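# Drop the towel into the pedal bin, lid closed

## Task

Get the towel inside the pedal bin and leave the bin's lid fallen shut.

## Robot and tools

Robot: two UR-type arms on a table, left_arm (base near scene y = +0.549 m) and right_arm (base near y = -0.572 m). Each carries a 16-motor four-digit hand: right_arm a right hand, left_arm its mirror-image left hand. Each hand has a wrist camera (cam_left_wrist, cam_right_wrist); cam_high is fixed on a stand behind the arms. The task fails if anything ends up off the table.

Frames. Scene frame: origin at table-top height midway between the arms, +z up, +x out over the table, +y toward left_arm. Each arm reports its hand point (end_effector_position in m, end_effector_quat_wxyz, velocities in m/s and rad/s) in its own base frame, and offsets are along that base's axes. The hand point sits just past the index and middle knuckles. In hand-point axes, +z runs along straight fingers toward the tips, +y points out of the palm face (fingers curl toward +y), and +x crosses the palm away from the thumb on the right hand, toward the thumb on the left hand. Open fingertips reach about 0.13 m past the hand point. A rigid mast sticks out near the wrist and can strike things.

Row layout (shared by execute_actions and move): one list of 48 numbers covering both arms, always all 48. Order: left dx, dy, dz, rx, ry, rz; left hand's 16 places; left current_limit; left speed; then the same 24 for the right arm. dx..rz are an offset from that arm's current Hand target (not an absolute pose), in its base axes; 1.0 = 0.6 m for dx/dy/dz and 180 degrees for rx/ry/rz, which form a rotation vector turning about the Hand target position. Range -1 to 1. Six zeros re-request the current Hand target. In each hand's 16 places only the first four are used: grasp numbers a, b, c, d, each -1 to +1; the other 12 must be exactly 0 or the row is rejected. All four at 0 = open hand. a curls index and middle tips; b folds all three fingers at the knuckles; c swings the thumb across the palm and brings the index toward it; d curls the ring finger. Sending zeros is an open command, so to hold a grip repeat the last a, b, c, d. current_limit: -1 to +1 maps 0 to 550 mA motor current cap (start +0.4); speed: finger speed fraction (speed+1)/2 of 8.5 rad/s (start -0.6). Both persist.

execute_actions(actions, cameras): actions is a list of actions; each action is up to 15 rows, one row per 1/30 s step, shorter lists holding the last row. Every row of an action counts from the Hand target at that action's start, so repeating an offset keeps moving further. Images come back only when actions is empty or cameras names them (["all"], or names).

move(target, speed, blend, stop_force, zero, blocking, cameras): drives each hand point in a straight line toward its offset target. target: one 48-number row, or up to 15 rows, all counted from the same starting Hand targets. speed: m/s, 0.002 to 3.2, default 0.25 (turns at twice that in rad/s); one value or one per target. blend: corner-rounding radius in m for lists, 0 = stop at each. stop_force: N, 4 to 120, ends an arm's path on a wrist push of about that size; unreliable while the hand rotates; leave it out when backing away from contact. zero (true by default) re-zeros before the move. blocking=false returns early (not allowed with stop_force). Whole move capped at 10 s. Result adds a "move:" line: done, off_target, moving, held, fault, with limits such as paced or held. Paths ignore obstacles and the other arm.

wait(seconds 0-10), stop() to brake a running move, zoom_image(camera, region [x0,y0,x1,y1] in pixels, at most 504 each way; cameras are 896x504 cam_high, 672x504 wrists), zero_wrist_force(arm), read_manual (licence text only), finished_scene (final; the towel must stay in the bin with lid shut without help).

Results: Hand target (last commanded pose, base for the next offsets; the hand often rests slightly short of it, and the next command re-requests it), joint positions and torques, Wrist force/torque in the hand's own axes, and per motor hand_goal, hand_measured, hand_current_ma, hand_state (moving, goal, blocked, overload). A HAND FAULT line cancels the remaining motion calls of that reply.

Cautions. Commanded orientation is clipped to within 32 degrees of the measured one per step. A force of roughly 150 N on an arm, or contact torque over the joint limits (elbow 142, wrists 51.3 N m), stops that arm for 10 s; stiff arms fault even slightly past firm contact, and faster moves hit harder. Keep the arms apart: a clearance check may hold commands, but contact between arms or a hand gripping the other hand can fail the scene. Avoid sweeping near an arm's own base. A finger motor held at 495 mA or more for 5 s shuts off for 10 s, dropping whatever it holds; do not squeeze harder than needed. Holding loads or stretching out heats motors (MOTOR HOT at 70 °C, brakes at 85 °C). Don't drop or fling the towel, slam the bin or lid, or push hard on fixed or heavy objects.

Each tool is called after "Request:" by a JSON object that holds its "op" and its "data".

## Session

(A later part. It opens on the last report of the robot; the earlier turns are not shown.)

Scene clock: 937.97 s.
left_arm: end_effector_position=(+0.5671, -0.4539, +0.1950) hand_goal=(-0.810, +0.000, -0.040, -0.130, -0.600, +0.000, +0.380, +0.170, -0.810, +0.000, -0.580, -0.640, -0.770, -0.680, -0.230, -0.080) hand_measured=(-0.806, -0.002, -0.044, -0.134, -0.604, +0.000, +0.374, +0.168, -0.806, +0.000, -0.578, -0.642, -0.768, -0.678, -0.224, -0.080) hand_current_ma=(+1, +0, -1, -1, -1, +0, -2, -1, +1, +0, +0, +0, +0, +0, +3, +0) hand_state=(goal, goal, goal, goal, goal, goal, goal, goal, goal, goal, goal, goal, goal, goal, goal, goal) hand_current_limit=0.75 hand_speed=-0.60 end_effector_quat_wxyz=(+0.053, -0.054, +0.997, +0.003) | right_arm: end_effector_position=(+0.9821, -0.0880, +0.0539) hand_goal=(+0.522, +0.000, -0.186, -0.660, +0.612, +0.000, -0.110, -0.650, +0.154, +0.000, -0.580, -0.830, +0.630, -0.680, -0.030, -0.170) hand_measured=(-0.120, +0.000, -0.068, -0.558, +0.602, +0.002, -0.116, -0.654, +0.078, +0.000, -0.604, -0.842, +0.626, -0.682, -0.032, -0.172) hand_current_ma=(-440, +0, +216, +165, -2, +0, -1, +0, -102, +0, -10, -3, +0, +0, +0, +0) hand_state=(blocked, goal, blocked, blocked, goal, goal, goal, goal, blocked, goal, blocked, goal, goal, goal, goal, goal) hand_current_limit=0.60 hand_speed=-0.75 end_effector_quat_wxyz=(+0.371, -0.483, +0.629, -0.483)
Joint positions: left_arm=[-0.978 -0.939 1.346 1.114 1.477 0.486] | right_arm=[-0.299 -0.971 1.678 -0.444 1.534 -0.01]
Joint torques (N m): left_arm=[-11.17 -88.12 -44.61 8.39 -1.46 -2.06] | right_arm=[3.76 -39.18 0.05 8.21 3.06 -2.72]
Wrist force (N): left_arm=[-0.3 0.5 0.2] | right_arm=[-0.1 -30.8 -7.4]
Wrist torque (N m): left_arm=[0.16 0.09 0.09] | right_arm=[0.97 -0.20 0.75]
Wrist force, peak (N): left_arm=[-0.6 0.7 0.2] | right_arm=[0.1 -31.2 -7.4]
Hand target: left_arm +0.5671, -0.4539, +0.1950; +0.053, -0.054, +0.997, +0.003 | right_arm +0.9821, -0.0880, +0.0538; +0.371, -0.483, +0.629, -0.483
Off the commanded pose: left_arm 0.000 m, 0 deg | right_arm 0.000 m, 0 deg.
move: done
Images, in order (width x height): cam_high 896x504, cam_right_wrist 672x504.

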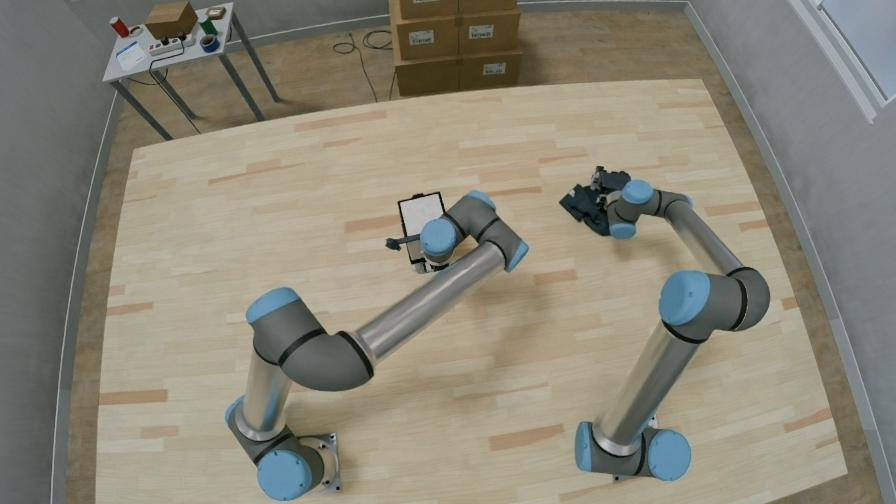

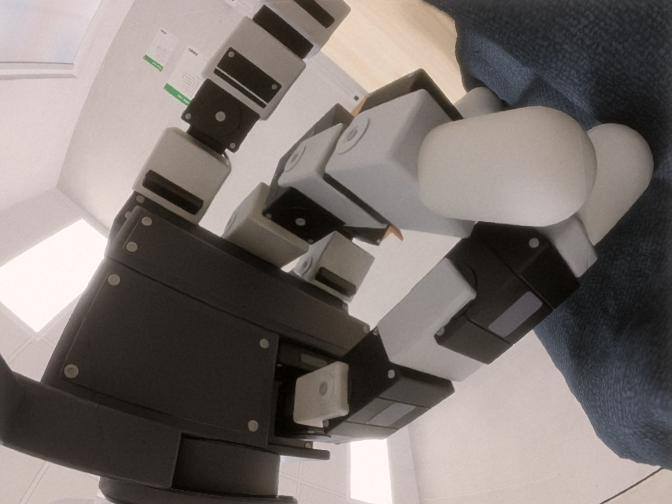

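Request:
{"op": "move", "data": {"target": [[0,0,0,0,0,0, 0.6,0,0,0,0,0,0,0,0,0,0,0,0,0,0,0,0.75,-0.6, 0,0,0.04,0,0,0, 0.25,0.25,0.75,0,0,0,0,0,0,0,0,0,0,0,0,0,0.4,-0.75],[0,0,0,0,0,0, 0.6,0,0,0,0,0,0,0,0,0,0,0,0,0,0,0,0.75,-0.6, -0.025,0.025,0.04,0,0,0, 0.25,0.25,0.75,0,0,0,0,0,0,0,0,0,0,0,0,0,0.4,-0.75],[0,0,0,0,0,0, 0.6,0,0,0,0,0,0,0,0,0,0,0,0,0,0,0,0.75,-0.6, -0.025,0.025,0.014,0,0,0, 0.25,0.25,0.75,0,0,0,0,0,0,0,0,0,0,0,0,0,0.4,-0.75],[0,0,0,0,0,0, 0.6,0,0,0,0,0,0,0,0,0,0,0,0,0,0,0,0.75,-0.6, -0.025,0.025,0.014,0,0,0, 0.25,0.5,0.75,0,0,0,0,0,0,0,0,0,0,0,0,0,0.2,-0.8]], "speed": 0.05, "cameras": ["cam_high","cam_right_wrist"]}}

Request:
{"op": "zoom_image", "data": {"camera": "cam_high", "region": [555, 140, 655, 240]}}

Scene clock: 961.37 s.
left_arm: end_effector_position=(+0.5671, -0.4539, +0.1950) hand_goal=(-0.810, +0.000, -0.040, -0.130, -0.600, +0.000, +0.380, +0.170, -0.810, +0.000, -0.580, -0.640, -0.770, -0.680, -0.230, -0.080) hand_measured=(-0.806, -0.002, -0.044, -0.134, -0.604, +0.000, +0.374, +0.168, -0.806, +0.000, -0.578, -0.642, -0.768, -0.678, -0.224, -0.080) hand_current_ma=(+1, +0, -1, -1, -1, +0, -2, -1, +1, +0, +0, +0, +0, +0, +3, +0) hand_state=(goal, goal, goal, goal, goal, goal, goal, goal, goal, goal, goal, goal, goal, goal, goal, goal) hand_current_limit=0.75 hand_speed=-0.60 end_effector_quat_wxyz=(+0.053, -0.054, +0.997, +0.003) | right_arm: end_effector_position=(+0.9671, -0.0730, +0.0622) hand_goal=(+0.162, +0.000, -0.092, -0.562, +0.188, +0.000, -0.080, -0.562, -0.212, +0.000, -0.580, -0.776, +0.540, -0.680, -0.042, -0.120) hand_measured=(+0.152, +0.000, -0.094, -0.562, +0.186, +0.002, -0.082, -0.566, -0.208, +0.000, -0.580, -0.774, +0.544, -0.682, -0.042, -0.118) hand_current_ma=(-2, +0, +0, +0, +0, +0, +0, +0, +0, +0, +0, +0, +0, +0, +0, +0) hand_state=(goal, goal, goal, goal, goal, goal, goal, goal, goal, goal, goal, goal, goal, goal, goal, goal) hand_current_limit=0.20 hand_speed=-0.80 end_effector_quat_wxyz=(+0.371, -0.483, +0.629, -0.483)
Joint positions: left_arm=[-0.978 -0.939 1.346 1.114 1.477 0.486] | right_arm=[-0.285 -1.001 1.711 -0.448 1.548 -0.007]
Joint torques (N m): left_arm=[-10.36 -88.12 -44.66 8.45 -1.33 -2.31] | right_arm=[-8.22 -101.18 -40.48 0.97 -3.81 -3.16]
Wrist force (N): left_arm=[-0.6 0.5 -0.4] | right_arm=[0.8 1.8 -1.3]
Wrist torque (N m): left_arm=[0.21 0.11 0.07] | right_arm=[0.37 -0.10 0.19]
Wrist force, peak (N): left_arm=[-0.4 0.9 -0.3] | right_arm=[-0.2 -31.5 -7.6]
Hand target: left_arm +0.5671, -0.4539, +0.1950; +0.053, -0.054, +0.997, +0.003 | right_arm +0.9671, -0.0730, +0.0622; +0.371, -0.483, +0.629, -0.483
Off the commanded pose: left_arm 0.000 m, 0 deg | right_arm 0.000 m, 0 deg.
move: done
Images, in order (width x height): cam_high 896x504, cam_right_wrist 672x504.

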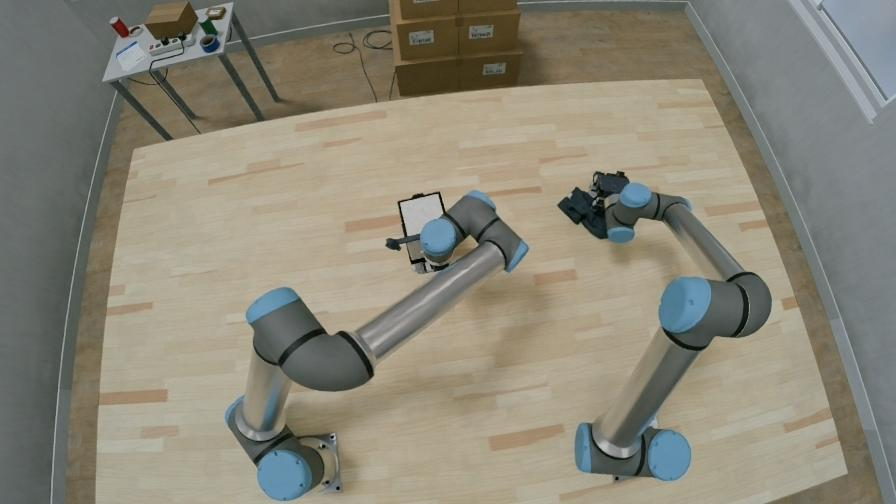

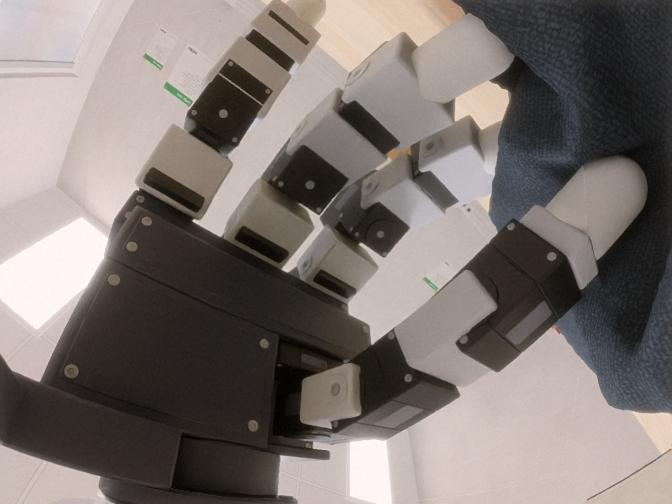

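Scaled by 5.040 from the camera's 896x504 image, which has a finer 1280x720 frame.

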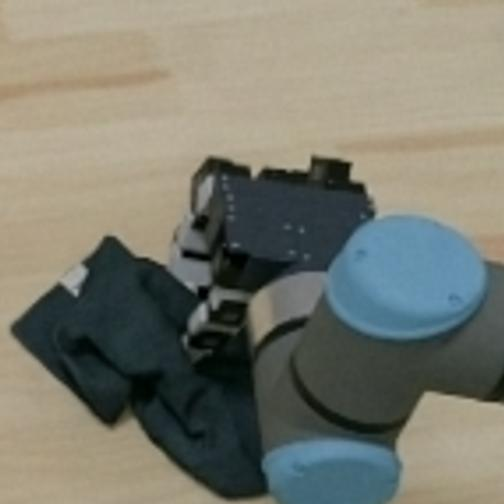

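Request:
{"op": "move", "data": {"target": [[0,0,0,0,0,0, 0.6,0,0,0,0,0,0,0,0,0,0,0,0,0,0,0,0.75,-0.6, -0.008,0,-0.006,0,0,0, 0.25,0.6,0.75,0,0,0,0,0,0,0,0,0,0,0,0,0,0.3,-0.85],[0,0,0,0,0,0, 0.6,0,0,0,0,0,0,0,0,0,0,0,0,0,0,0,0.75,-0.6, -0.008,0,-0.006,0,0,0, 0.3,0.7,0.8,0,0,0,0,0,0,0,0,0,0,0,0,0,0.5,-0.85]], "speed": 0.02, "cameras": ["cam_high","cam_right_wrist"]}}

Request:
{"op": "zoom_image", "data": {"camera": "cam_high", "region": [555, 140, 655, 240]}}

Scene clock: 974.97 s.
left_arm: end_effector_position=(+0.5671, -0.4539, +0.1950) hand_goal=(-0.810, +0.000, -0.040, -0.130, -0.600, +0.000, +0.380, +0.170, -0.810, +0.000, -0.580, -0.640, -0.770, -0.680, -0.230, -0.080) hand_measured=(-0.806, -0.002, -0.044, -0.134, -0.604, +0.000, +0.374, +0.168, -0.806, +0.000, -0.578, -0.642, -0.768, -0.678, -0.224, -0.080) hand_current_ma=(+1, +0, -1, -1, -1, +0, -2, -1, +1, +0, +0, +0, +0, +0, +3, +0) hand_state=(goal, goal, goal, goal, goal, goal, goal, goal, goal, goal, goal, goal, goal, goal, goal, goal) hand_current_limit=0.75 hand_speed=-0.60 end_effector_quat_wxyz=(+0.053, -0.054, +0.997, +0.003) | right_arm: end_effector_position=(+0.9623, -0.0730, +0.0587) hand_goal=(+0.444, +0.000, -0.080, -0.556, +0.550, +0.000, +0.040, -0.506, +0.070, +0.000, -0.580, -0.810, +0.620, -0.680, -0.030, -0.146) hand_measured=(+0.350, +0.000, -0.122, -0.576, +0.540, +0.002, +0.034, -0.510, +0.072, +0.000, -0.580, -0.808, +0.622, -0.682, -0.050, -0.156) hand_current_ma=(-154, +0, -28, -7, -2, +0, -1, +0, +0, +0, +0, +0, +0, +0, -13, -3) hand_state=(blocked, goal, blocked, blocked, goal, goal, goal, goal, goal, goal, goal, goal, goal, goal, blocked, goal) hand_current_limit=0.50 hand_speed=-0.85 end_effector_quat_wxyz=(+0.371, -0.483, +0.629, -0.483)
Joint positions: left_arm=[-0.978 -0.939 1.346 1.114 1.477 0.486] | right_arm=[-0.287 -1.003 1.723 -0.458 1.546 -0.007]
Joint torques (N m): left_arm=[-10.42 -86.13 -44.15 8.5 -1.23 -2.18] | right_arm=[2.31 -84.82 -40.7 1.26 -0.87 -2.14]
Wrist force (N): left_arm=[-0.1 0.3 -0.1] | right_arm=[0.6 1.3 -1.4]
Wrist torque (N m): left_arm=[0.17 0.05 0.12] | right_arm=[0.39 -0.06 0.32]
Wrist force, peak (N): left_arm=[-0.5 0.6 0.3] | right_arm=[1.1 1.7 -1.6]
Hand target: left_arm +0.5671, -0.4539, +0.1950; +0.053, -0.054, +0.997, +0.003 | right_arm +0.9623, -0.0730, +0.0586; +0.371, -0.483, +0.629, -0.483
Off the commanded pose: left_arm 0.000 m, 0 deg | right_arm 0.000 m, 0 deg.
move: done
Images, in order (width x height): cam_high 896x504, cam_right_wrist 672x504.

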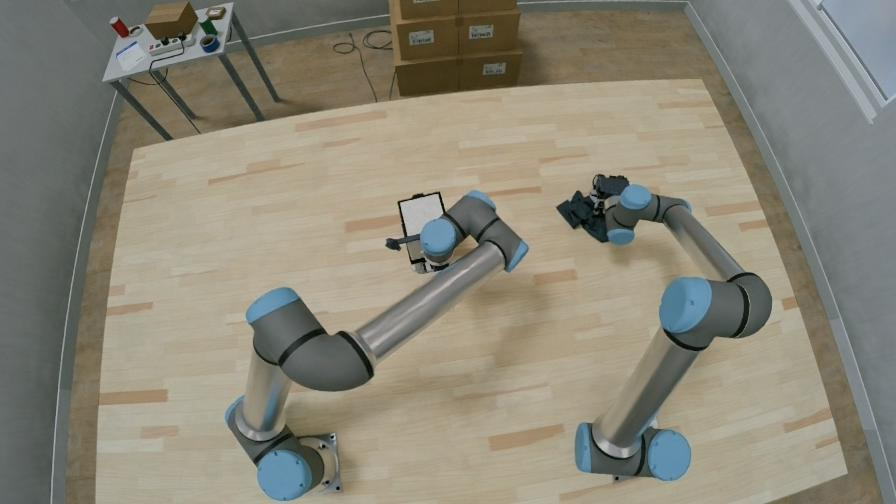

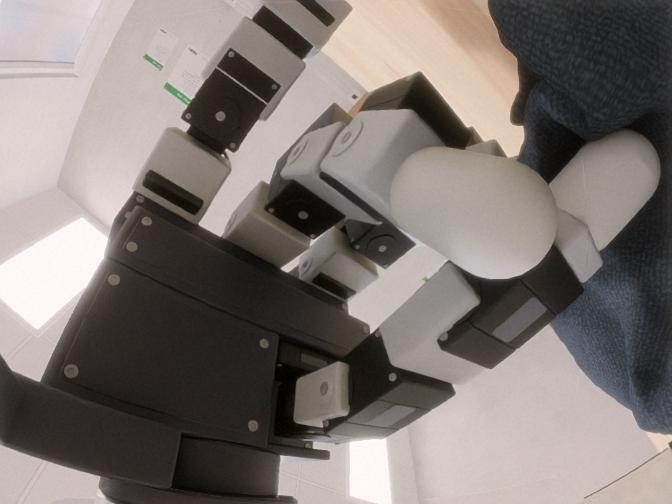

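Scaled by 5.040 from the camera's 896x504 image, which has a finer 1280x720 frame.

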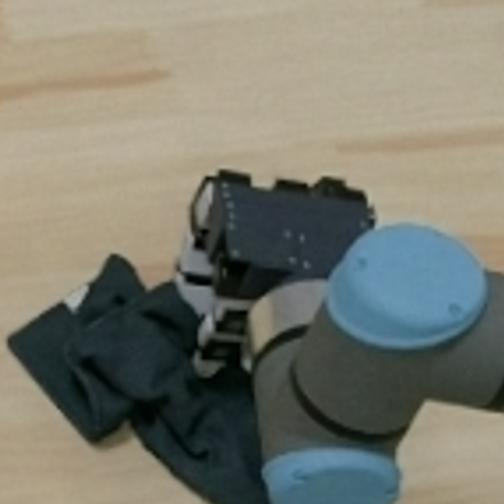

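Request:
{"op": "move", "data": {"target": [[0,0,0,0,0,0, 0.6,0,0,0,0,0,0,0,0,0,0,0,0,0,0,0,0.75,-0.6, 0,0,0,0,0,0, 0.4,0.85,0.85,0,0,0,0,0,0,0,0,0,0,0,0,0,0.7,-0.85],[0,0,0,0,0,0, 0.6,0,0,0,0,0,0,0,0,0,0,0,0,0,0,0,0.75,-0.6, 0,0,0.1,0,0,0, 0.4,0.85,0.85,0,0,0,0,0,0,0,0,0,0,0,0,0,0.7,-0.85]], "speed": 0.04, "cameras": ["cam_high","cam_right_wrist"]}}

Request:
{"op": "zoom_image", "data": {"camera": "cam_high", "region": [545, 140, 645, 240]}}

Scene clock: 990.63 s.
left_arm: end_effector_position=(+0.5671, -0.4539, +0.1950) hand_goal=(-0.810, +0.000, -0.040, -0.130, -0.600, +0.000, +0.380, +0.170, -0.810, +0.000, -0.580, -0.640, -0.770, -0.680, -0.230, -0.080) hand_measured=(-0.806, -0.002, -0.044, -0.134, -0.604, +0.000, +0.374, +0.168, -0.806, +0.000, -0.578, -0.642, -0.768, -0.678, -0.224, -0.080) hand_current_ma=(+1, +0, -1, -1, -1, +0, -2, -1, +1, +0, +0, +0, +0, +0, +3, +0) hand_state=(goal, goal, goal, goal, goal, goal, goal, goal, goal, goal, goal, goal, goal, goal, goal, goal) hand_current_limit=0.75 hand_speed=-0.60 end_effector_quat_wxyz=(+0.053, -0.054, +0.997, +0.003) | right_arm: end_effector_position=(+0.9624, -0.0730, +0.1190) hand_goal=(+0.654, +0.000, -0.008, -0.490, +0.838, +0.000, +0.230, -0.376, +0.272, +0.000, -0.580, -0.830, +0.694, -0.680, -0.018, -0.152) hand_measured=(+0.482, -0.058, -0.104, -0.540, +0.600, +0.050, +0.164, -0.390, +0.270, +0.000, -0.582, -0.832, +0.674, -0.676, -0.080, -0.166) hand_current_ma=(-468, -42, -145, -40, -468, +32, -69, -4, +0, +0, +0, +0, -7, +1, -101, -6) hand_state=(blocked, blocked, blocked, blocked, blocked, blocked, blocked, goal, goal, goal, goal, goal, goal, goal, blocked, goal) hand_current_limit=0.70 hand_speed=-0.85 end_effector_quat_wxyz=(+0.371, -0.483, +0.629, -0.483)
Joint positions: left_arm=[-0.978 -0.939 1.346 1.114 1.477 0.486] | right_arm=[-0.287 -1.065 1.693 -0.366 1.546 -0.007]
Joint torques (N m): left_arm=[-10.38 -85.69 -44.23 8.64 -1.21 -2.41] | right_arm=[4.23 -66.72 -27.07 -2.27 2.92 2.16]
Wrist force (N): left_arm=[0.0 0.3 0.0] | right_arm=[0.6 1.3 -1.2]
Wrist torque (N m): left_arm=[0.15 0.05 0.12] | right_arm=[0.36 -0.07 0.29]
Wrist force, peak (N): left_arm=[-0.6 0.5 -0.1] | right_arm=[0.8 2.1 -1.5]
Hand target: left_arm +0.5671, -0.4539, +0.1950; +0.053, -0.054, +0.997, +0.003 | right_arm +0.9623, -0.0730, +0.1186; +0.371, -0.483, +0.629, -0.483
Off the commanded pose: left_arm 0.000 m, 0 deg | right_arm 0.000 m, 0 deg.
move: done
Images, in order (width x height): cam_high 896x504, cam_right_wrist 672x504.

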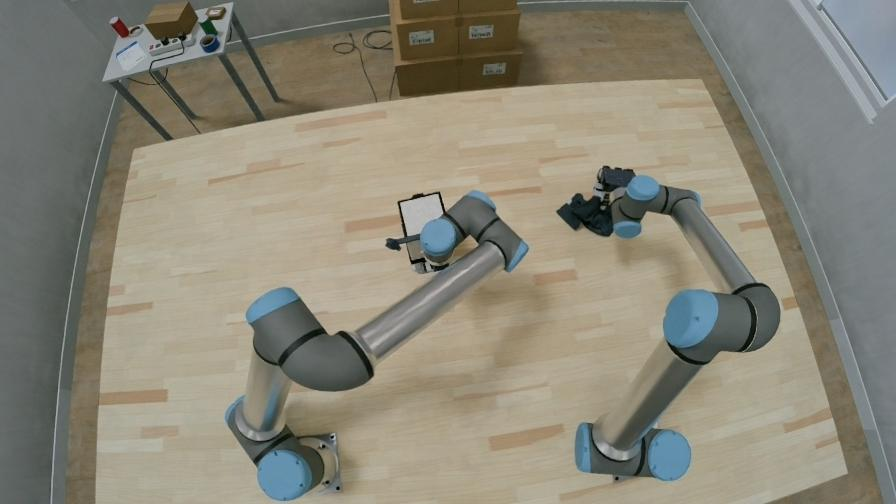

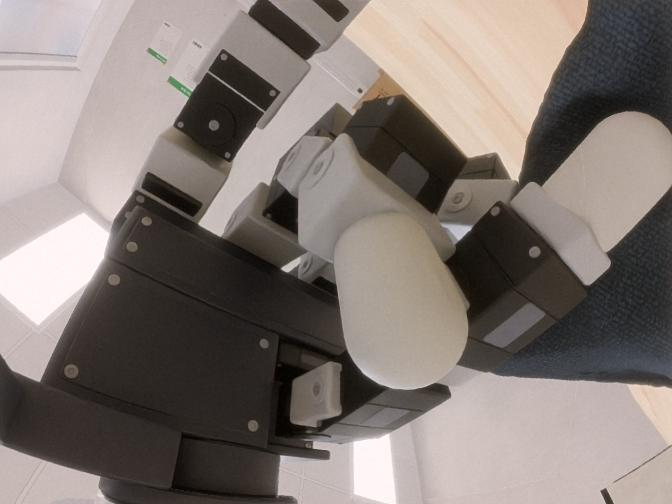

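Scaled by 5.040 from the camera's 896x504 image, which has a finer 1280x720 frame.

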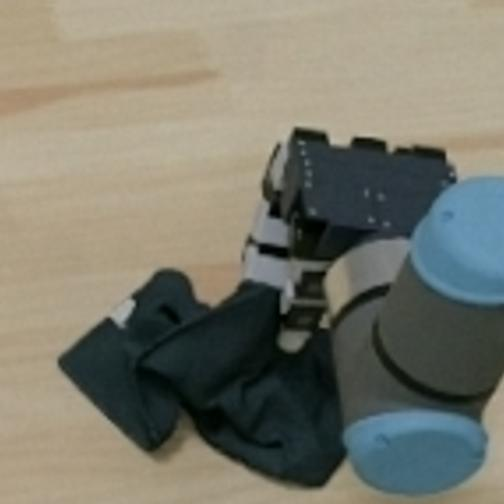

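Request:
{"op": "move", "data": {"target": [0,0,0,0,0,0, 0.6,0,0,0,0,0,0,0,0,0,0,0,0,0,0,0,0.75,-0.6, 0,0,0.2,0,0,0, 0.4,0.85,0.85,0,0,0,0,0,0,0,0,0,0,0,0,0,0.7,-0.85], "speed": 0.1, "cameras": ["cam_high","cam_right_wrist"]}}

Request:
{"op": "zoom_image", "data": {"camera": "cam_high", "region": [545, 120, 665, 240]}}

Scene clock: 1009.33 s.
left_arm: end_effector_position=(+0.5671, -0.4539, +0.1950) hand_goal=(-0.810, +0.000, -0.040, -0.130, -0.600, +0.000, +0.380, +0.170, -0.810, +0.000, -0.580, -0.640, -0.770, -0.680, -0.230, -0.080) hand_measured=(-0.806, -0.002, -0.044, -0.134, -0.604, +0.000, +0.374, +0.168, -0.806, +0.000, -0.578, -0.642, -0.768, -0.678, -0.224, -0.080) hand_current_ma=(+1, +0, -1, -1, -1, +0, -2, -1, +1, +0, +0, +0, +0, +0, +3, +0) hand_state=(goal, goal, goal, goal, goal, goal, goal, goal, goal, goal, goal, goal, goal, goal, goal, goal) hand_current_limit=0.75 hand_speed=-0.60 end_effector_quat_wxyz=(+0.053, -0.054, +0.997, +0.003) | right_arm: end_effector_position=(+0.9623, -0.0730, +0.2389) hand_goal=(+0.654, +0.000, -0.008, -0.490, +0.838, +0.000, +0.230, -0.376, +0.272, +0.000, -0.580, -0.830, +0.694, -0.680, -0.018, -0.152) hand_measured=(+0.488, -0.062, -0.104, -0.540, +0.600, +0.052, +0.166, -0.390, +0.272, +0.000, -0.582, -0.832, +0.676, -0.674, -0.080, -0.166) hand_current_ma=(-459, -47, -145, -40, -468, +35, -67, -4, +0, +0, +0, +0, -6, +1, -101, -6) hand_state=(blocked, blocked, blocked, blocked, blocked, blocked, blocked, goal, goal, goal, goal, goal, goal, goal, blocked, goal) hand_current_limit=0.70 hand_speed=-0.85 end_effector_quat_wxyz=(+0.371, -0.483, +0.629, -0.483)
Joint positions: left_arm=[-0.978 -0.939 1.346 1.114 1.477 0.486] | right_arm=[-0.287 -1.165 1.604 -0.177 1.546 -0.007]
Joint torques (N m): left_arm=[-10.55 -84.39 -44.21 8.4 -1.12 -2.22] | right_arm=[6.77 -60.8 -27.34 -2.19 3.07 2.4]
Wrist force (N): left_arm=[-0.2 0.4 -0.3] | right_arm=[0.7 1.7 -1.1]
Wrist torque (N m): left_arm=[0.19 0.06 0.11] | right_arm=[0.42 -0.10 0.34]
Wrist force, peak (N): left_arm=[-0.6 0.5 -0.2] | right_arm=[0.8 3.9 -1.4]
Hand target: left_arm +0.5671, -0.4539, +0.1950; +0.053, -0.054, +0.997, +0.003 | right_arm +0.9623, -0.0730, +0.2386; +0.371, -0.483, +0.629, -0.483
Off the commanded pose: left_arm 0.000 m, 0 deg | right_arm 0.000 m, 0 deg.
move: done
Images, in order (width x height): cam_high 896x504, cam_right_wrist 672x504.

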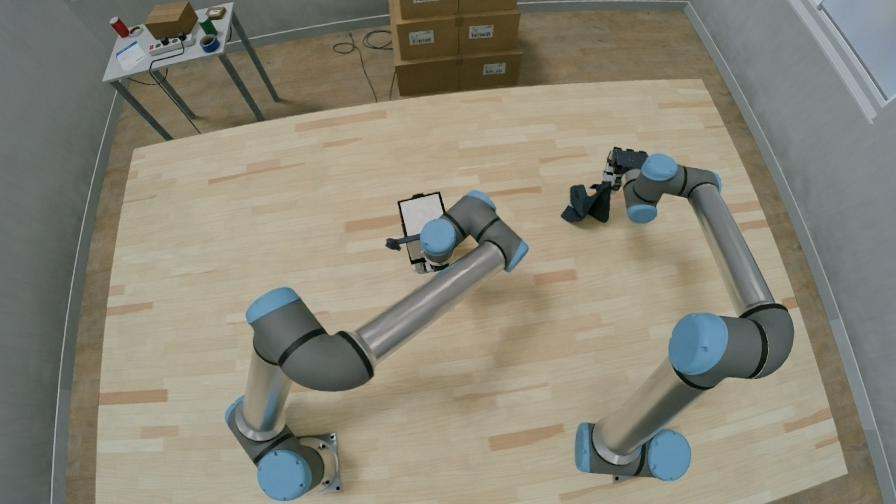

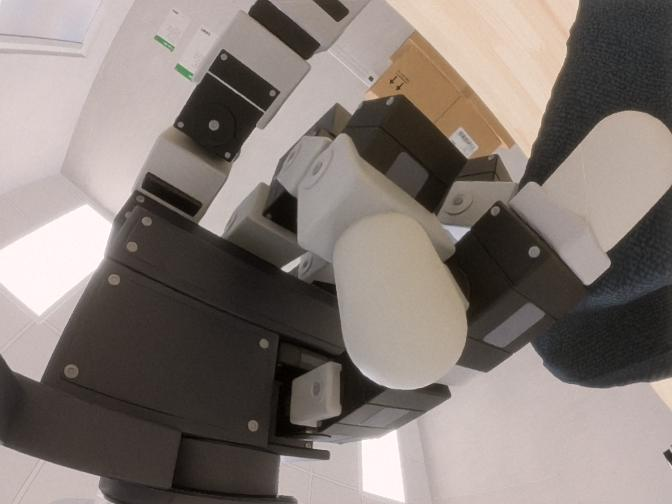

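Scaled by 4.200 from the camera's 896x504 image, which has a finer 1280x720 frame.

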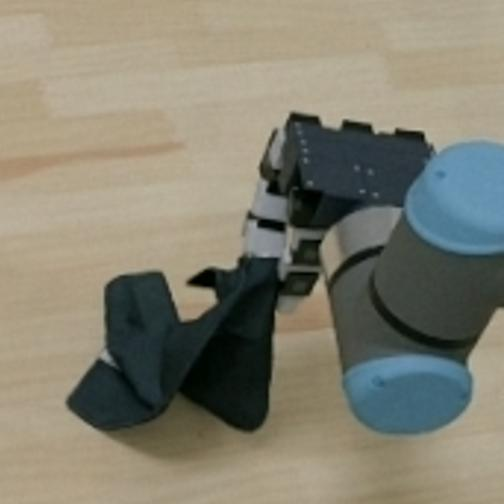

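Request:
{"op": "move", "data": {"target": [[-0.1117,0.0067,0.3,-0.0145,0.0116,0.25, 0,1,0,0,0,0,0,0,0,0,0,0,0,0,0,0,0.5,-0.7, 0,0,0.15,0,0,0, 0.4,0.85,0.85,0,0,0,0,0,0,0,0,0,0,0,0,0,0.7,-0.85],[-0.0783,-0.0767,0.375,-0.0289,0.0231,0.4995, 0,1,0,0,0,0,0,0,0,0,0,0,0,0,0,0,0.5,-0.7, 0,0,0.25,0,0,0, 0.4,0.85,0.85,0,0,0,0,0,0,0,0,0,0,0,0,0,0.7,-0.85],[-0.0283,-0.16,0.275,-0.3582,-0.402,0.3603, 0,1,0,0,0,0,0,0,0,0,0,0,0,0,0,0,0.5,-0.7, 0,0,0.3,0,0,0, 0.4,0.85,0.85,0,0,0,0,0,0,0,0,0,0,0,0,0,0.7,-0.85]], "speed": 0.3, "blend": [0.03,0.03,0], "cameras": ["all"]}}

Request:
{"op": "zoom_image", "data": {"camera": "cam_high", "region": [565, 90, 705, 230]}}

Scene clock: 1283.70 s.
left_arm: end_effector_position=(+0.5500, -0.5499, +0.3600) hand_goal=(+0.600, +0.000, -0.880, -0.900, +1.000, +0.000, -0.380, -0.700, +0.750, +0.000, -0.580, -0.900, -0.710, -0.680, -0.230, -0.370) hand_measured=(+0.598, -0.002, -0.880, -0.898, +0.986, +0.000, -0.380, -0.698, +0.744, +0.000, -0.580, -0.898, -0.704, -0.678, -0.228, -0.368) hand_current_ma=(+0, +0, +0, +0, -8, +0, +0, +0, -2, +0, +0, +0, +2, +0, +0, +0) hand_state=(goal, goal, goal, goal, goal, goal, goal, goal, goal, goal, goal, goal, goal, goal, goal, goal) hand_current_limit=0.50 hand_speed=-0.70 end_effector_quat_wxyz=(+0.527, -0.527, +0.472, -0.471) | right_arm: end_effector_position=(+0.9623, -0.0730, +0.4186) hand_goal=(+0.654, +0.000, -0.008, -0.490, +0.838, +0.000, +0.230, -0.376, +0.272, +0.000, -0.580, -0.830, +0.694, -0.680, -0.018, -0.152) hand_measured=(+0.488, -0.062, -0.104, -0.540, +0.600, +0.052, +0.166, -0.390, +0.272, +0.000, -0.582, -0.832, +0.676, -0.674, -0.080, -0.166) hand_current_ma=(-459, -47, -145, -40, -468, +35, -67, -4, +0, +0, +0, +0, -6, +1, -101, -6) hand_state=(blocked, blocked, blocked, blocked, blocked, blocked, blocked, goal, goal, goal, goal, goal, goal, goal, blocked, goal) hand_current_limit=0.70 hand_speed=-0.85 end_effector_quat_wxyz=(+0.371, -0.483, +0.629, -0.483)
Joint positions: left_arm=[-1.351 -1.436 1.836 -0.389 0.109 -0.011] | right_arm=[-0.287 -1.249 1.393 0.119 1.546 -0.007]
Joint torques (N m): left_arm=[-7.17 -32.58 -48.9 2.04 -1.74 0.43] | right_arm=[-3.73 -77.04 -32.25 -2.06 -1.63 -1.42]
Wrist force (N): left_arm=[-0.4 -1.0 0.5] | right_arm=[0.6 1.9 -1.6]
Wrist torque (N m): left_arm=[-0.12 0.09 0.09] | right_arm=[0.46 -0.07 0.30]
Wrist force, peak (N): left_arm=[-1.5 0.7 0.5] | right_arm=[0.5 2.7 -1.0]
Hand target: left_arm +0.5501, -0.5499, +0.3600; +0.527, -0.527, +0.472, -0.471 | right_arm +0.9623, -0.0730, +0.4186; +0.371, -0.483, +0.629, -0.483
Off the commanded pose: left_arm 0.000 m, 0 deg | right_arm 0.000 m, 0 deg.
move: done

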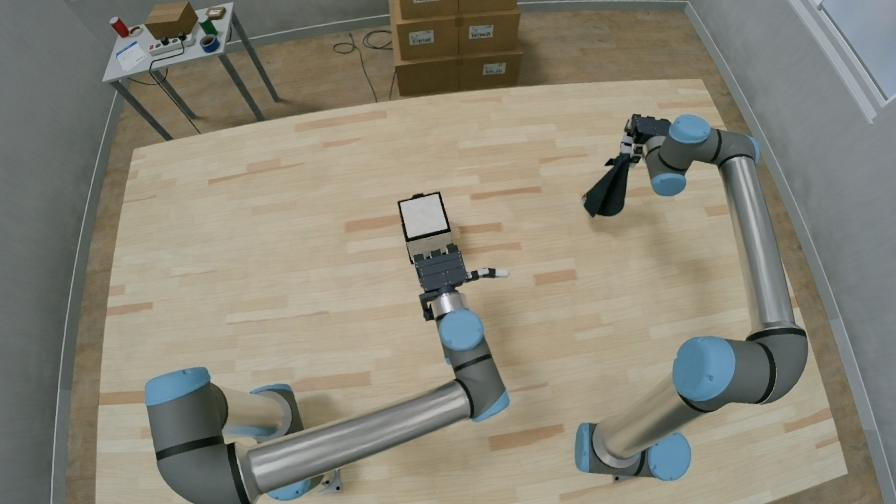

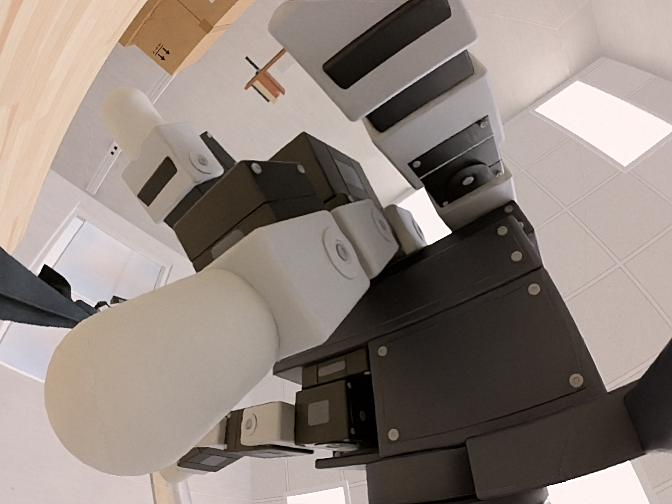

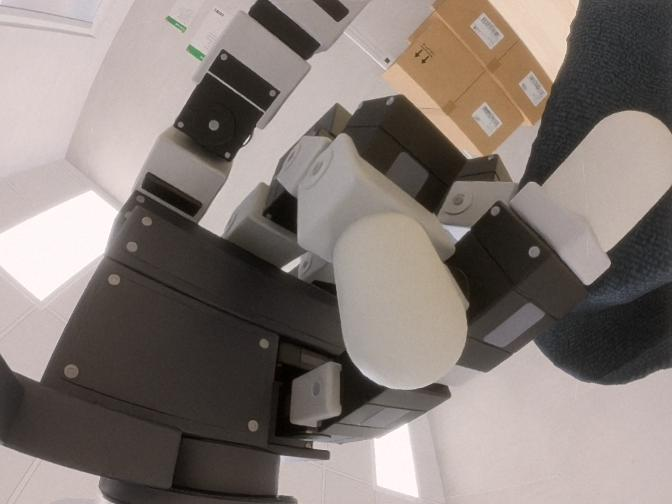

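Scaled by 3.600 from the camera's 896x504 image, which has a finer 1280x720 frame.

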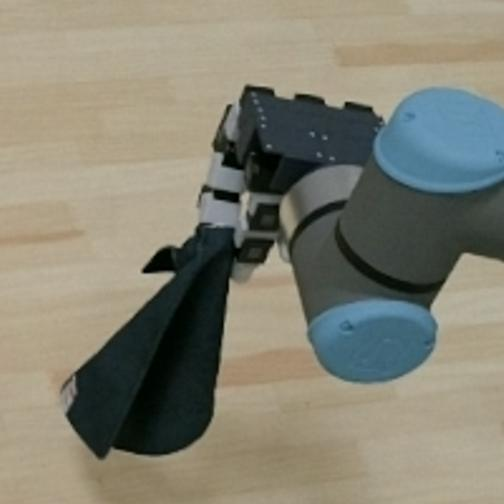

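Request:
{"op": "move", "data": {"target": [[0.0167,-0.0167,-0.1,-0.5006,-0.007,0.048, 0,1,0,0,0,0,0,0,0,0,0,0,0,0,0,0,0.5,-0.7, 0,0.25,0.2,0,0,0.12, 0.4,0.85,0.85,0,0,0,0,0,0,0,0,0,0,0,0,0,0.7,-0.85],[0.0833,-0.0367,-0.2667,-0.5006,-0.007,0.048, 0,1,0,0,0,0,0,0,0,0,0,0,0,0,0,0,0.5,-0.7, -0.02,0.705,0.267,0,0,0.333, 0.4,0.85,0.85,0,0,0,0,0,0,0,0,0,0,0,0,0,0.7,-0.85]], "speed": 0.25, "blend": 0.02, "cameras": ["all"]}}

Request:
{"op": "zoom_image", "data": {"camera": "cam_high", "region": [370, 150, 570, 330]}}

Scene clock: 1319.70 s.
left_arm: end_effector_position=(+0.6001, -0.5720, +0.2000) hand_goal=(+0.600, +0.000, -0.880, -0.900, +1.000, +0.000, -0.380, -0.700, +0.750, +0.000, -0.580, -0.900, -0.710, -0.680, -0.230, -0.370) hand_measured=(+0.598, +0.002, -0.880, -0.898, +0.994, +0.002, -0.380, -0.698, +0.744, +0.002, -0.580, -0.898, -0.708, -0.678, -0.228, -0.368) hand_current_ma=(+0, +0, +0, +0, -2, +0, +0, +0, -2, +0, +0, +0, +0, +0, +0, +0) hand_state=(goal, goal, goal, goal, goal, goal, goal, goal, goal, goal, goal, goal, goal, goal, goal, goal) hand_current_limit=0.50 hand_speed=-0.70 end_effector_quat_wxyz=(-0.035, +0.771, +0.042, +0.635) | right_arm: end_effector_position=(+0.9503, +0.3500, +0.5787) hand_goal=(+0.654, +0.000, -0.008, -0.490, +0.838, +0.000, +0.230, -0.376, +0.272, +0.000, -0.580, -0.830, +0.694, -0.680, -0.018, -0.152) hand_measured=(+0.490, -0.062, -0.104, -0.540, +0.600, +0.052, +0.166, -0.390, +0.272, +0.000, -0.582, -0.832, +0.676, -0.674, -0.080, -0.166) hand_current_ma=(-458, -47, -145, -40, -467, +35, -66, -4, +0, +0, +0, +0, -6, +1, -101, -6) hand_state=(blocked, blocked, blocked, blocked, blocked, blocked, blocked, goal, goal, goal, goal, goal, goal, goal, blocked, goal) hand_current_limit=0.70 hand_speed=-0.85 end_effector_quat_wxyz=(-0.562, +0.733, -0.304, +0.233)
Joint positions: left_arm=[-1.263 -1.087 1.896 -0.026 0.275 -2.334] | right_arm=[0.009 -1.061 0.848 0.574 0.828 -0.25]
Joint torques (N m): left_arm=[-9.95 -67.78 -19.26 6.57 -2.81 -2.17] | right_arm=[4.25 -97.59 -38.55 -0.09 0.21 4.01]
Wrist force (N): left_arm=[-0.4 -0.1 0.1] | right_arm=[0.6 1.4 -2.0]
Wrist torque (N m): left_arm=[-0.17 0.24 0.28] | right_arm=[0.37 -0.05 0.10]
Wrist force, peak (N): left_arm=[-0.5 -1.3 0.6] | right_arm=[0.8 2.2 -2.1]
Hand target: left_arm +0.6001, -0.5720, +0.2000; -0.035, +0.771, +0.042, +0.635 | right_arm +0.9503, +0.3500, +0.5788; -0.562, +0.733, -0.304, +0.233
Off the commanded pose: left_arm 0.000 m, 0 deg | right_arm 0.000 m, 0 deg.
move: done

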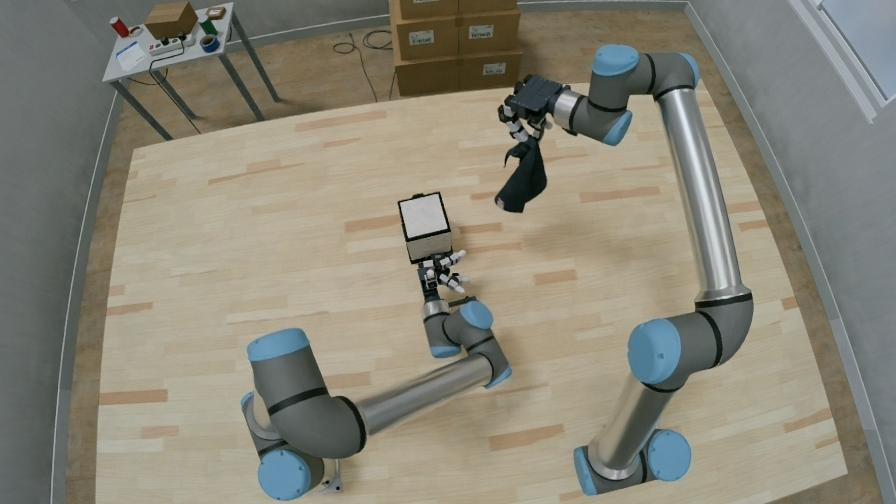

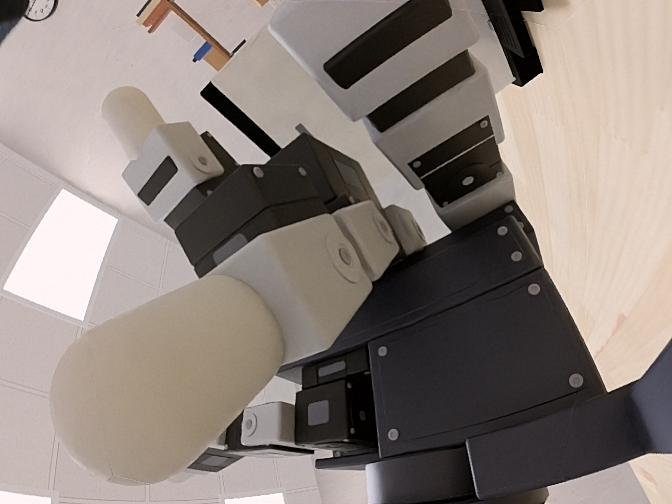

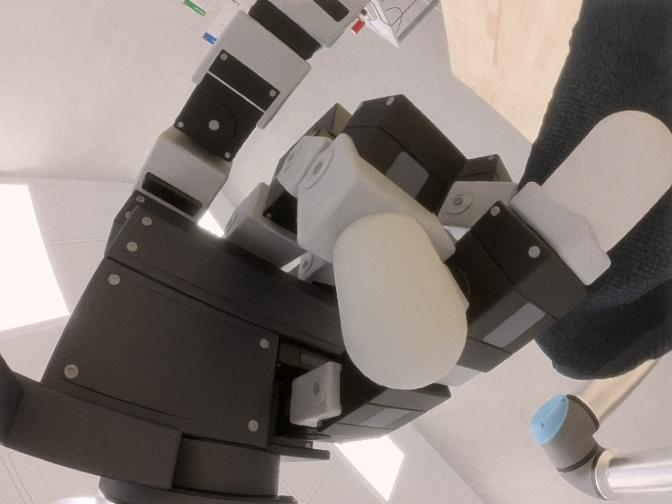

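Scaled by 2.520 from the camera's 896x504 image, which has a finer 1280x720 frame.

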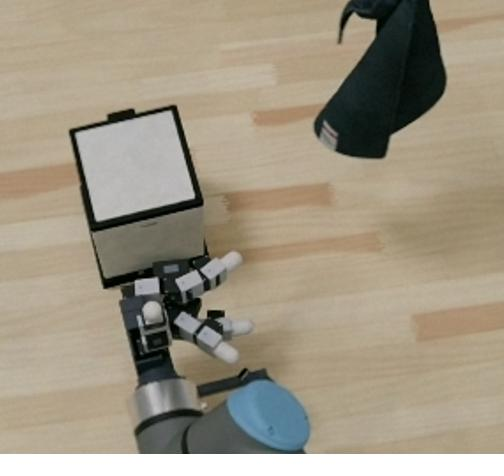

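Request:
{"op": "move", "data": {"target": [0.0883,0,-0.0833,0,0,0, 0,1,0,0,0,0,0,0,0,0,0,0,0,0,0,0,0.5,-0.7, 0,0,0,0,0,0, 0.4,0.85,0.85,0,0,0,0,0,0,0,0,0,0,0,0,0,0.7,-0.85], "speed": 0.05, "stop_force": 12, "cameras": ["cam_high","cam_left_wrist"]}}

Request:
{"op": "zoom_image", "data": {"camera": "cam_high", "region": [380, 180, 500, 310]}}

Scene clock: 1350.43 s.
left_arm: end_effector_position=(+0.6530, -0.5720, +0.1500) hand_goal=(+0.600, +0.000, -0.880, -0.900, +1.000, +0.000, -0.380, -0.700, +0.750, +0.000, -0.580, -0.900, -0.710, -0.680, -0.230, -0.370) hand_measured=(+0.598, +0.002, -0.880, -0.898, +0.996, +0.002, -0.380, -0.698, +0.746, +0.002, -0.580, -0.898, -0.708, -0.678, -0.228, -0.368) hand_current_ma=(+0, +0, +0, +0, -2, +0, +0, +0, -1, +0, +0, +0, +0, +0, +0, +0) hand_state=(goal, goal, goal, goal, goal, goal, goal, goal, goal, goal, goal, goal, goal, goal, goal, goal) hand_current_limit=0.50 hand_speed=-0.70 end_effector_quat_wxyz=(-0.035, +0.771, +0.042, +0.635) | right_arm: end_effector_position=(+0.9503, +0.3500, +0.5788) hand_goal=(+0.654, +0.000, -0.008, -0.490, +0.838, +0.000, +0.230, -0.376, +0.272, +0.000, -0.580, -0.830, +0.694, -0.680, -0.018, -0.152) hand_measured=(+0.490, -0.062, -0.104, -0.540, +0.600, +0.054, +0.166, -0.390, +0.272, +0.000, -0.582, -0.832, +0.676, -0.674, -0.080, -0.166) hand_current_ma=(-455, -47, -145, -40, -467, +35, -66, -4, +0, +0, +0, +0, -6, +1, -101, -6) hand_state=(blocked, blocked, blocked, blocked, blocked, blocked, blocked, goal, goal, goal, goal, goal, goal, goal, blocked, goal) hand_current_limit=0.70 hand_speed=-0.85 end_effector_quat_wxyz=(-0.562, +0.733, -0.304, +0.233)
Joint positions: left_arm=[-1.182 -1.021 1.873 -0.236 0.338 -2.16] | right_arm=[0.009 -1.062 0.848 0.574 0.827 -0.25]
Joint torques (N m): left_arm=[-9.59 -78.13 -12.53 5.91 -3.03 -2.28] | right_arm=[4.64 -105.67 -48.42 2.25 -4.32 3.75]
Wrist force (N): left_arm=[-0.2 -0.3 -0.2] | right_arm=[0.7 1.6 -2.0]
Wrist torque (N m): left_arm=[-0.17 0.29 0.37] | right_arm=[0.40 -0.06 0.12]
Wrist force, peak (N): left_arm=[-0.9 -0.4 0.3] | right_arm=[0.9 1.7 -2.4]
Hand target: left_arm +0.6530, -0.5720, +0.1500; -0.035, +0.771, +0.042, +0.635 | right_arm +0.9503, +0.3500, +0.5788; -0.562, +0.733, -0.304, +0.233
Off the commanded pose: left_arm 0.000 m, 0 deg | right_arm 0.000 m, 0 deg.
move: done
Images, in order (width x height): cam_high 896x504, cam_left_wrist 672x504.

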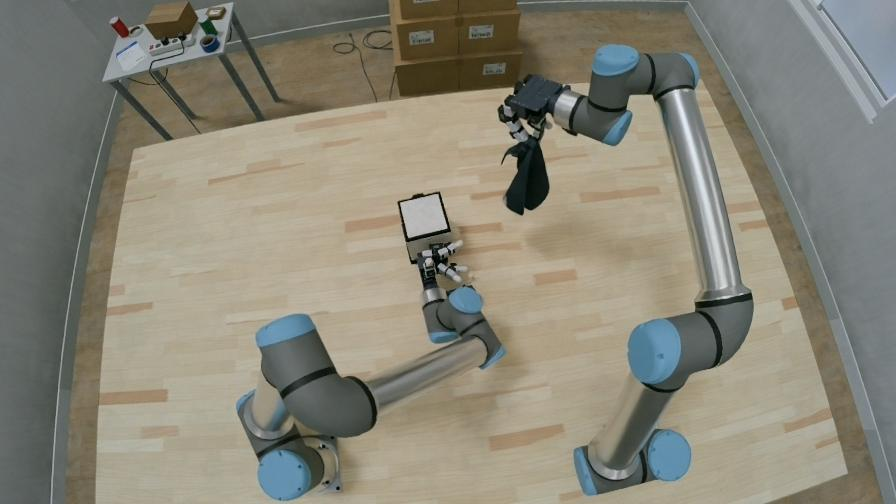

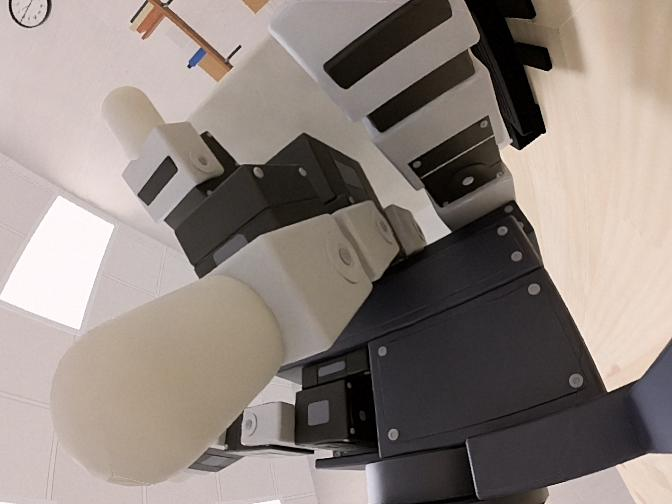

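Scaled by 3.877 from the camera's 896x504 image, which has a finer 1280x720 frame.

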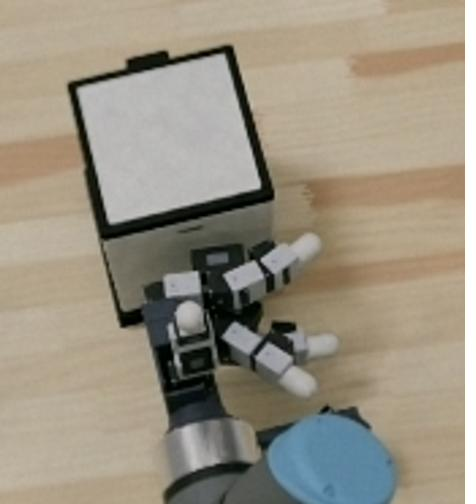

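Request:
{"op": "zoom_image", "data": {"camera": "cam_left_wrist", "region": [400, 0, 600, 200]}}

Scaled by 2.520 from the camera's 672x504 image, which has a finer 960x720 frame.

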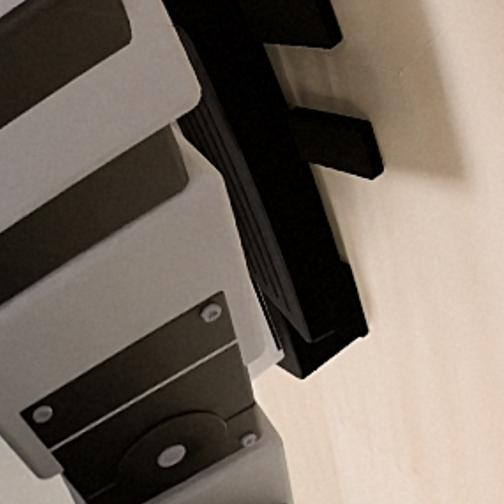

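Request:
{"op": "move", "data": {"target": [0,0,-0.0583,0,0,0, 0,1,0,0,0,0,0,0,0,0,0,0,0,0,0,0,0.5,-0.7, 0,0,0,0,0,0, 0.4,0.85,0.85,0,0,0,0,0,0,0,0,0,0,0,0,0,0.7,-0.85], "speed": 0.02, "stop_force": 25, "cameras": ["cam_high","cam_left_wrist"]}}

Request:
{"op": "zoom_image", "data": {"camera": "cam_high", "region": [380, 180, 500, 310]}}

Request:
{"op": "zoom_image", "data": {"camera": "cam_left_wrist", "region": [400, 0, 600, 200]}}

Scene clock: 1399.63 s.
left_arm: end_effector_position=(+0.6530, -0.5720, +0.1150) hand_goal=(+0.600, +0.000, -0.880, -0.900, +1.000, +0.000, -0.380, -0.700, +0.750, +0.000, -0.580, -0.900, -0.710, -0.680, -0.230, -0.370) hand_measured=(+0.598, +0.002, -0.880, -0.898, +0.996, +0.002, -0.380, -0.698, +0.752, +0.002, -0.580, -0.898, -0.708, -0.678, -0.228, -0.368) hand_current_ma=(+0, +0, +0, +0, -2, +0, +0, +0, +0, +0, +0, +0, +0, +0, +0, +0) hand_state=(goal, goal, goal, goal, goal, goal, goal, goal, goal, goal, goal, goal, goal, goal, goal, goal) hand_current_limit=0.50 hand_speed=-0.70 end_effector_quat_wxyz=(-0.035, +0.771, +0.042, +0.635) | right_arm: end_effector_position=(+0.9503, +0.3500, +0.5788) hand_goal=(+0.654, +0.000, -0.008, -0.490, +0.838, +0.000, +0.230, -0.376, +0.272, +0.000, -0.580, -0.830, +0.694, -0.680, -0.018, -0.152) hand_measured=(+0.490, -0.062, -0.104, -0.540, +0.600, +0.054, +0.166, -0.390, +0.272, +0.000, -0.582, -0.832, +0.676, -0.674, -0.080, -0.166) hand_current_ma=(-455, -47, -145, -40, -468, +35, -66, -4, +0, +0, +0, +0, -6, +1, -101, -6) hand_state=(blocked, blocked, blocked, blocked, blocked, blocked, blocked, goal, goal, goal, goal, goal, goal, goal, blocked, goal) hand_current_limit=0.70 hand_speed=-0.85 end_effector_quat_wxyz=(-0.562, +0.733, -0.304, +0.233)
Joint positions: left_arm=[-1.182 -0.975 1.881 -0.29 0.338 -2.16] | right_arm=[0.009 -1.062 0.848 0.574 0.827 -0.25]
Joint torques (N m): left_arm=[-6.15 -75.51 -20.01 6.06 1.39 2.1] | right_arm=[4.38 -96.79 -48.64 1.76 -3.81 3.08]
Wrist force (N): left_arm=[3.9 -0.4 -0.2] | right_arm=[0.8 1.4 -1.7]
Wrist torque (N m): left_arm=[-0.13 0.18 0.64] | right_arm=[0.35 -0.08 0.12]
Wrist force, peak (N): left_arm=[6.5 -0.6 -1.6] | right_arm=[1.1 1.8 -2.3]
Hand target: left_arm +0.6530, -0.5720, +0.1150; -0.035, +0.771, +0.042, +0.635 | right_arm +0.9503, +0.3500, +0.5788; -0.562, +0.733, -0.304, +0.233
Off the commanded pose: left_arm 0.000 m, 0 deg | right_arm 0.000 m, 0 deg.
move: done
Images, in order (width x height): cam_high 896x504, cam_left_wrist 672x504.

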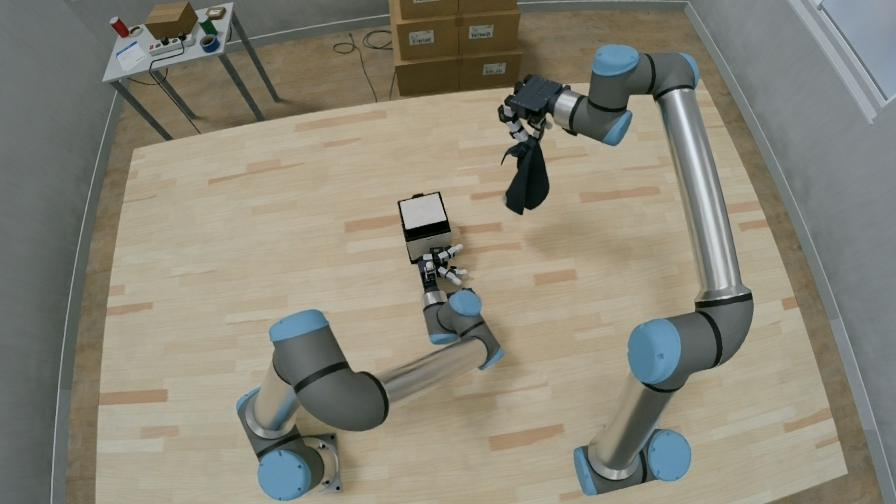

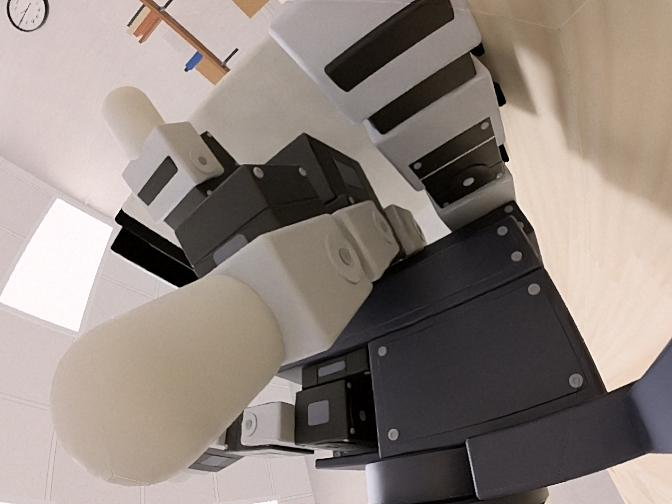

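Scaled by 3.877 from the camera's 896x504 image, which has a finer 1280x720 frame.

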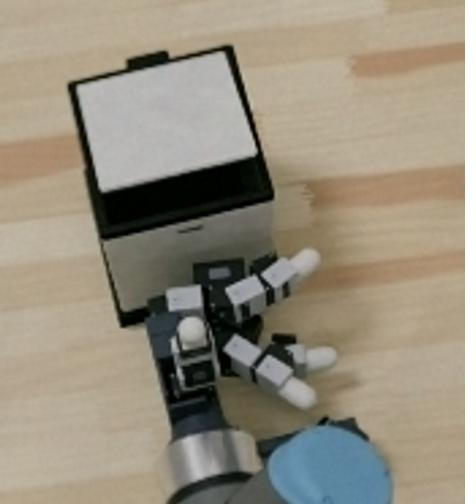

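Scaled by 2.520 from the camera's 672x504 image, which has a finer 960x720 frame.

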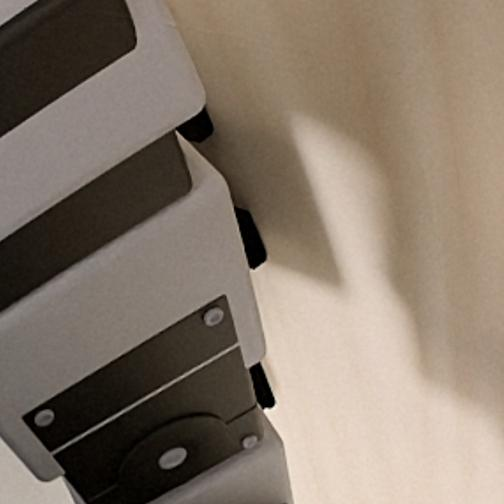

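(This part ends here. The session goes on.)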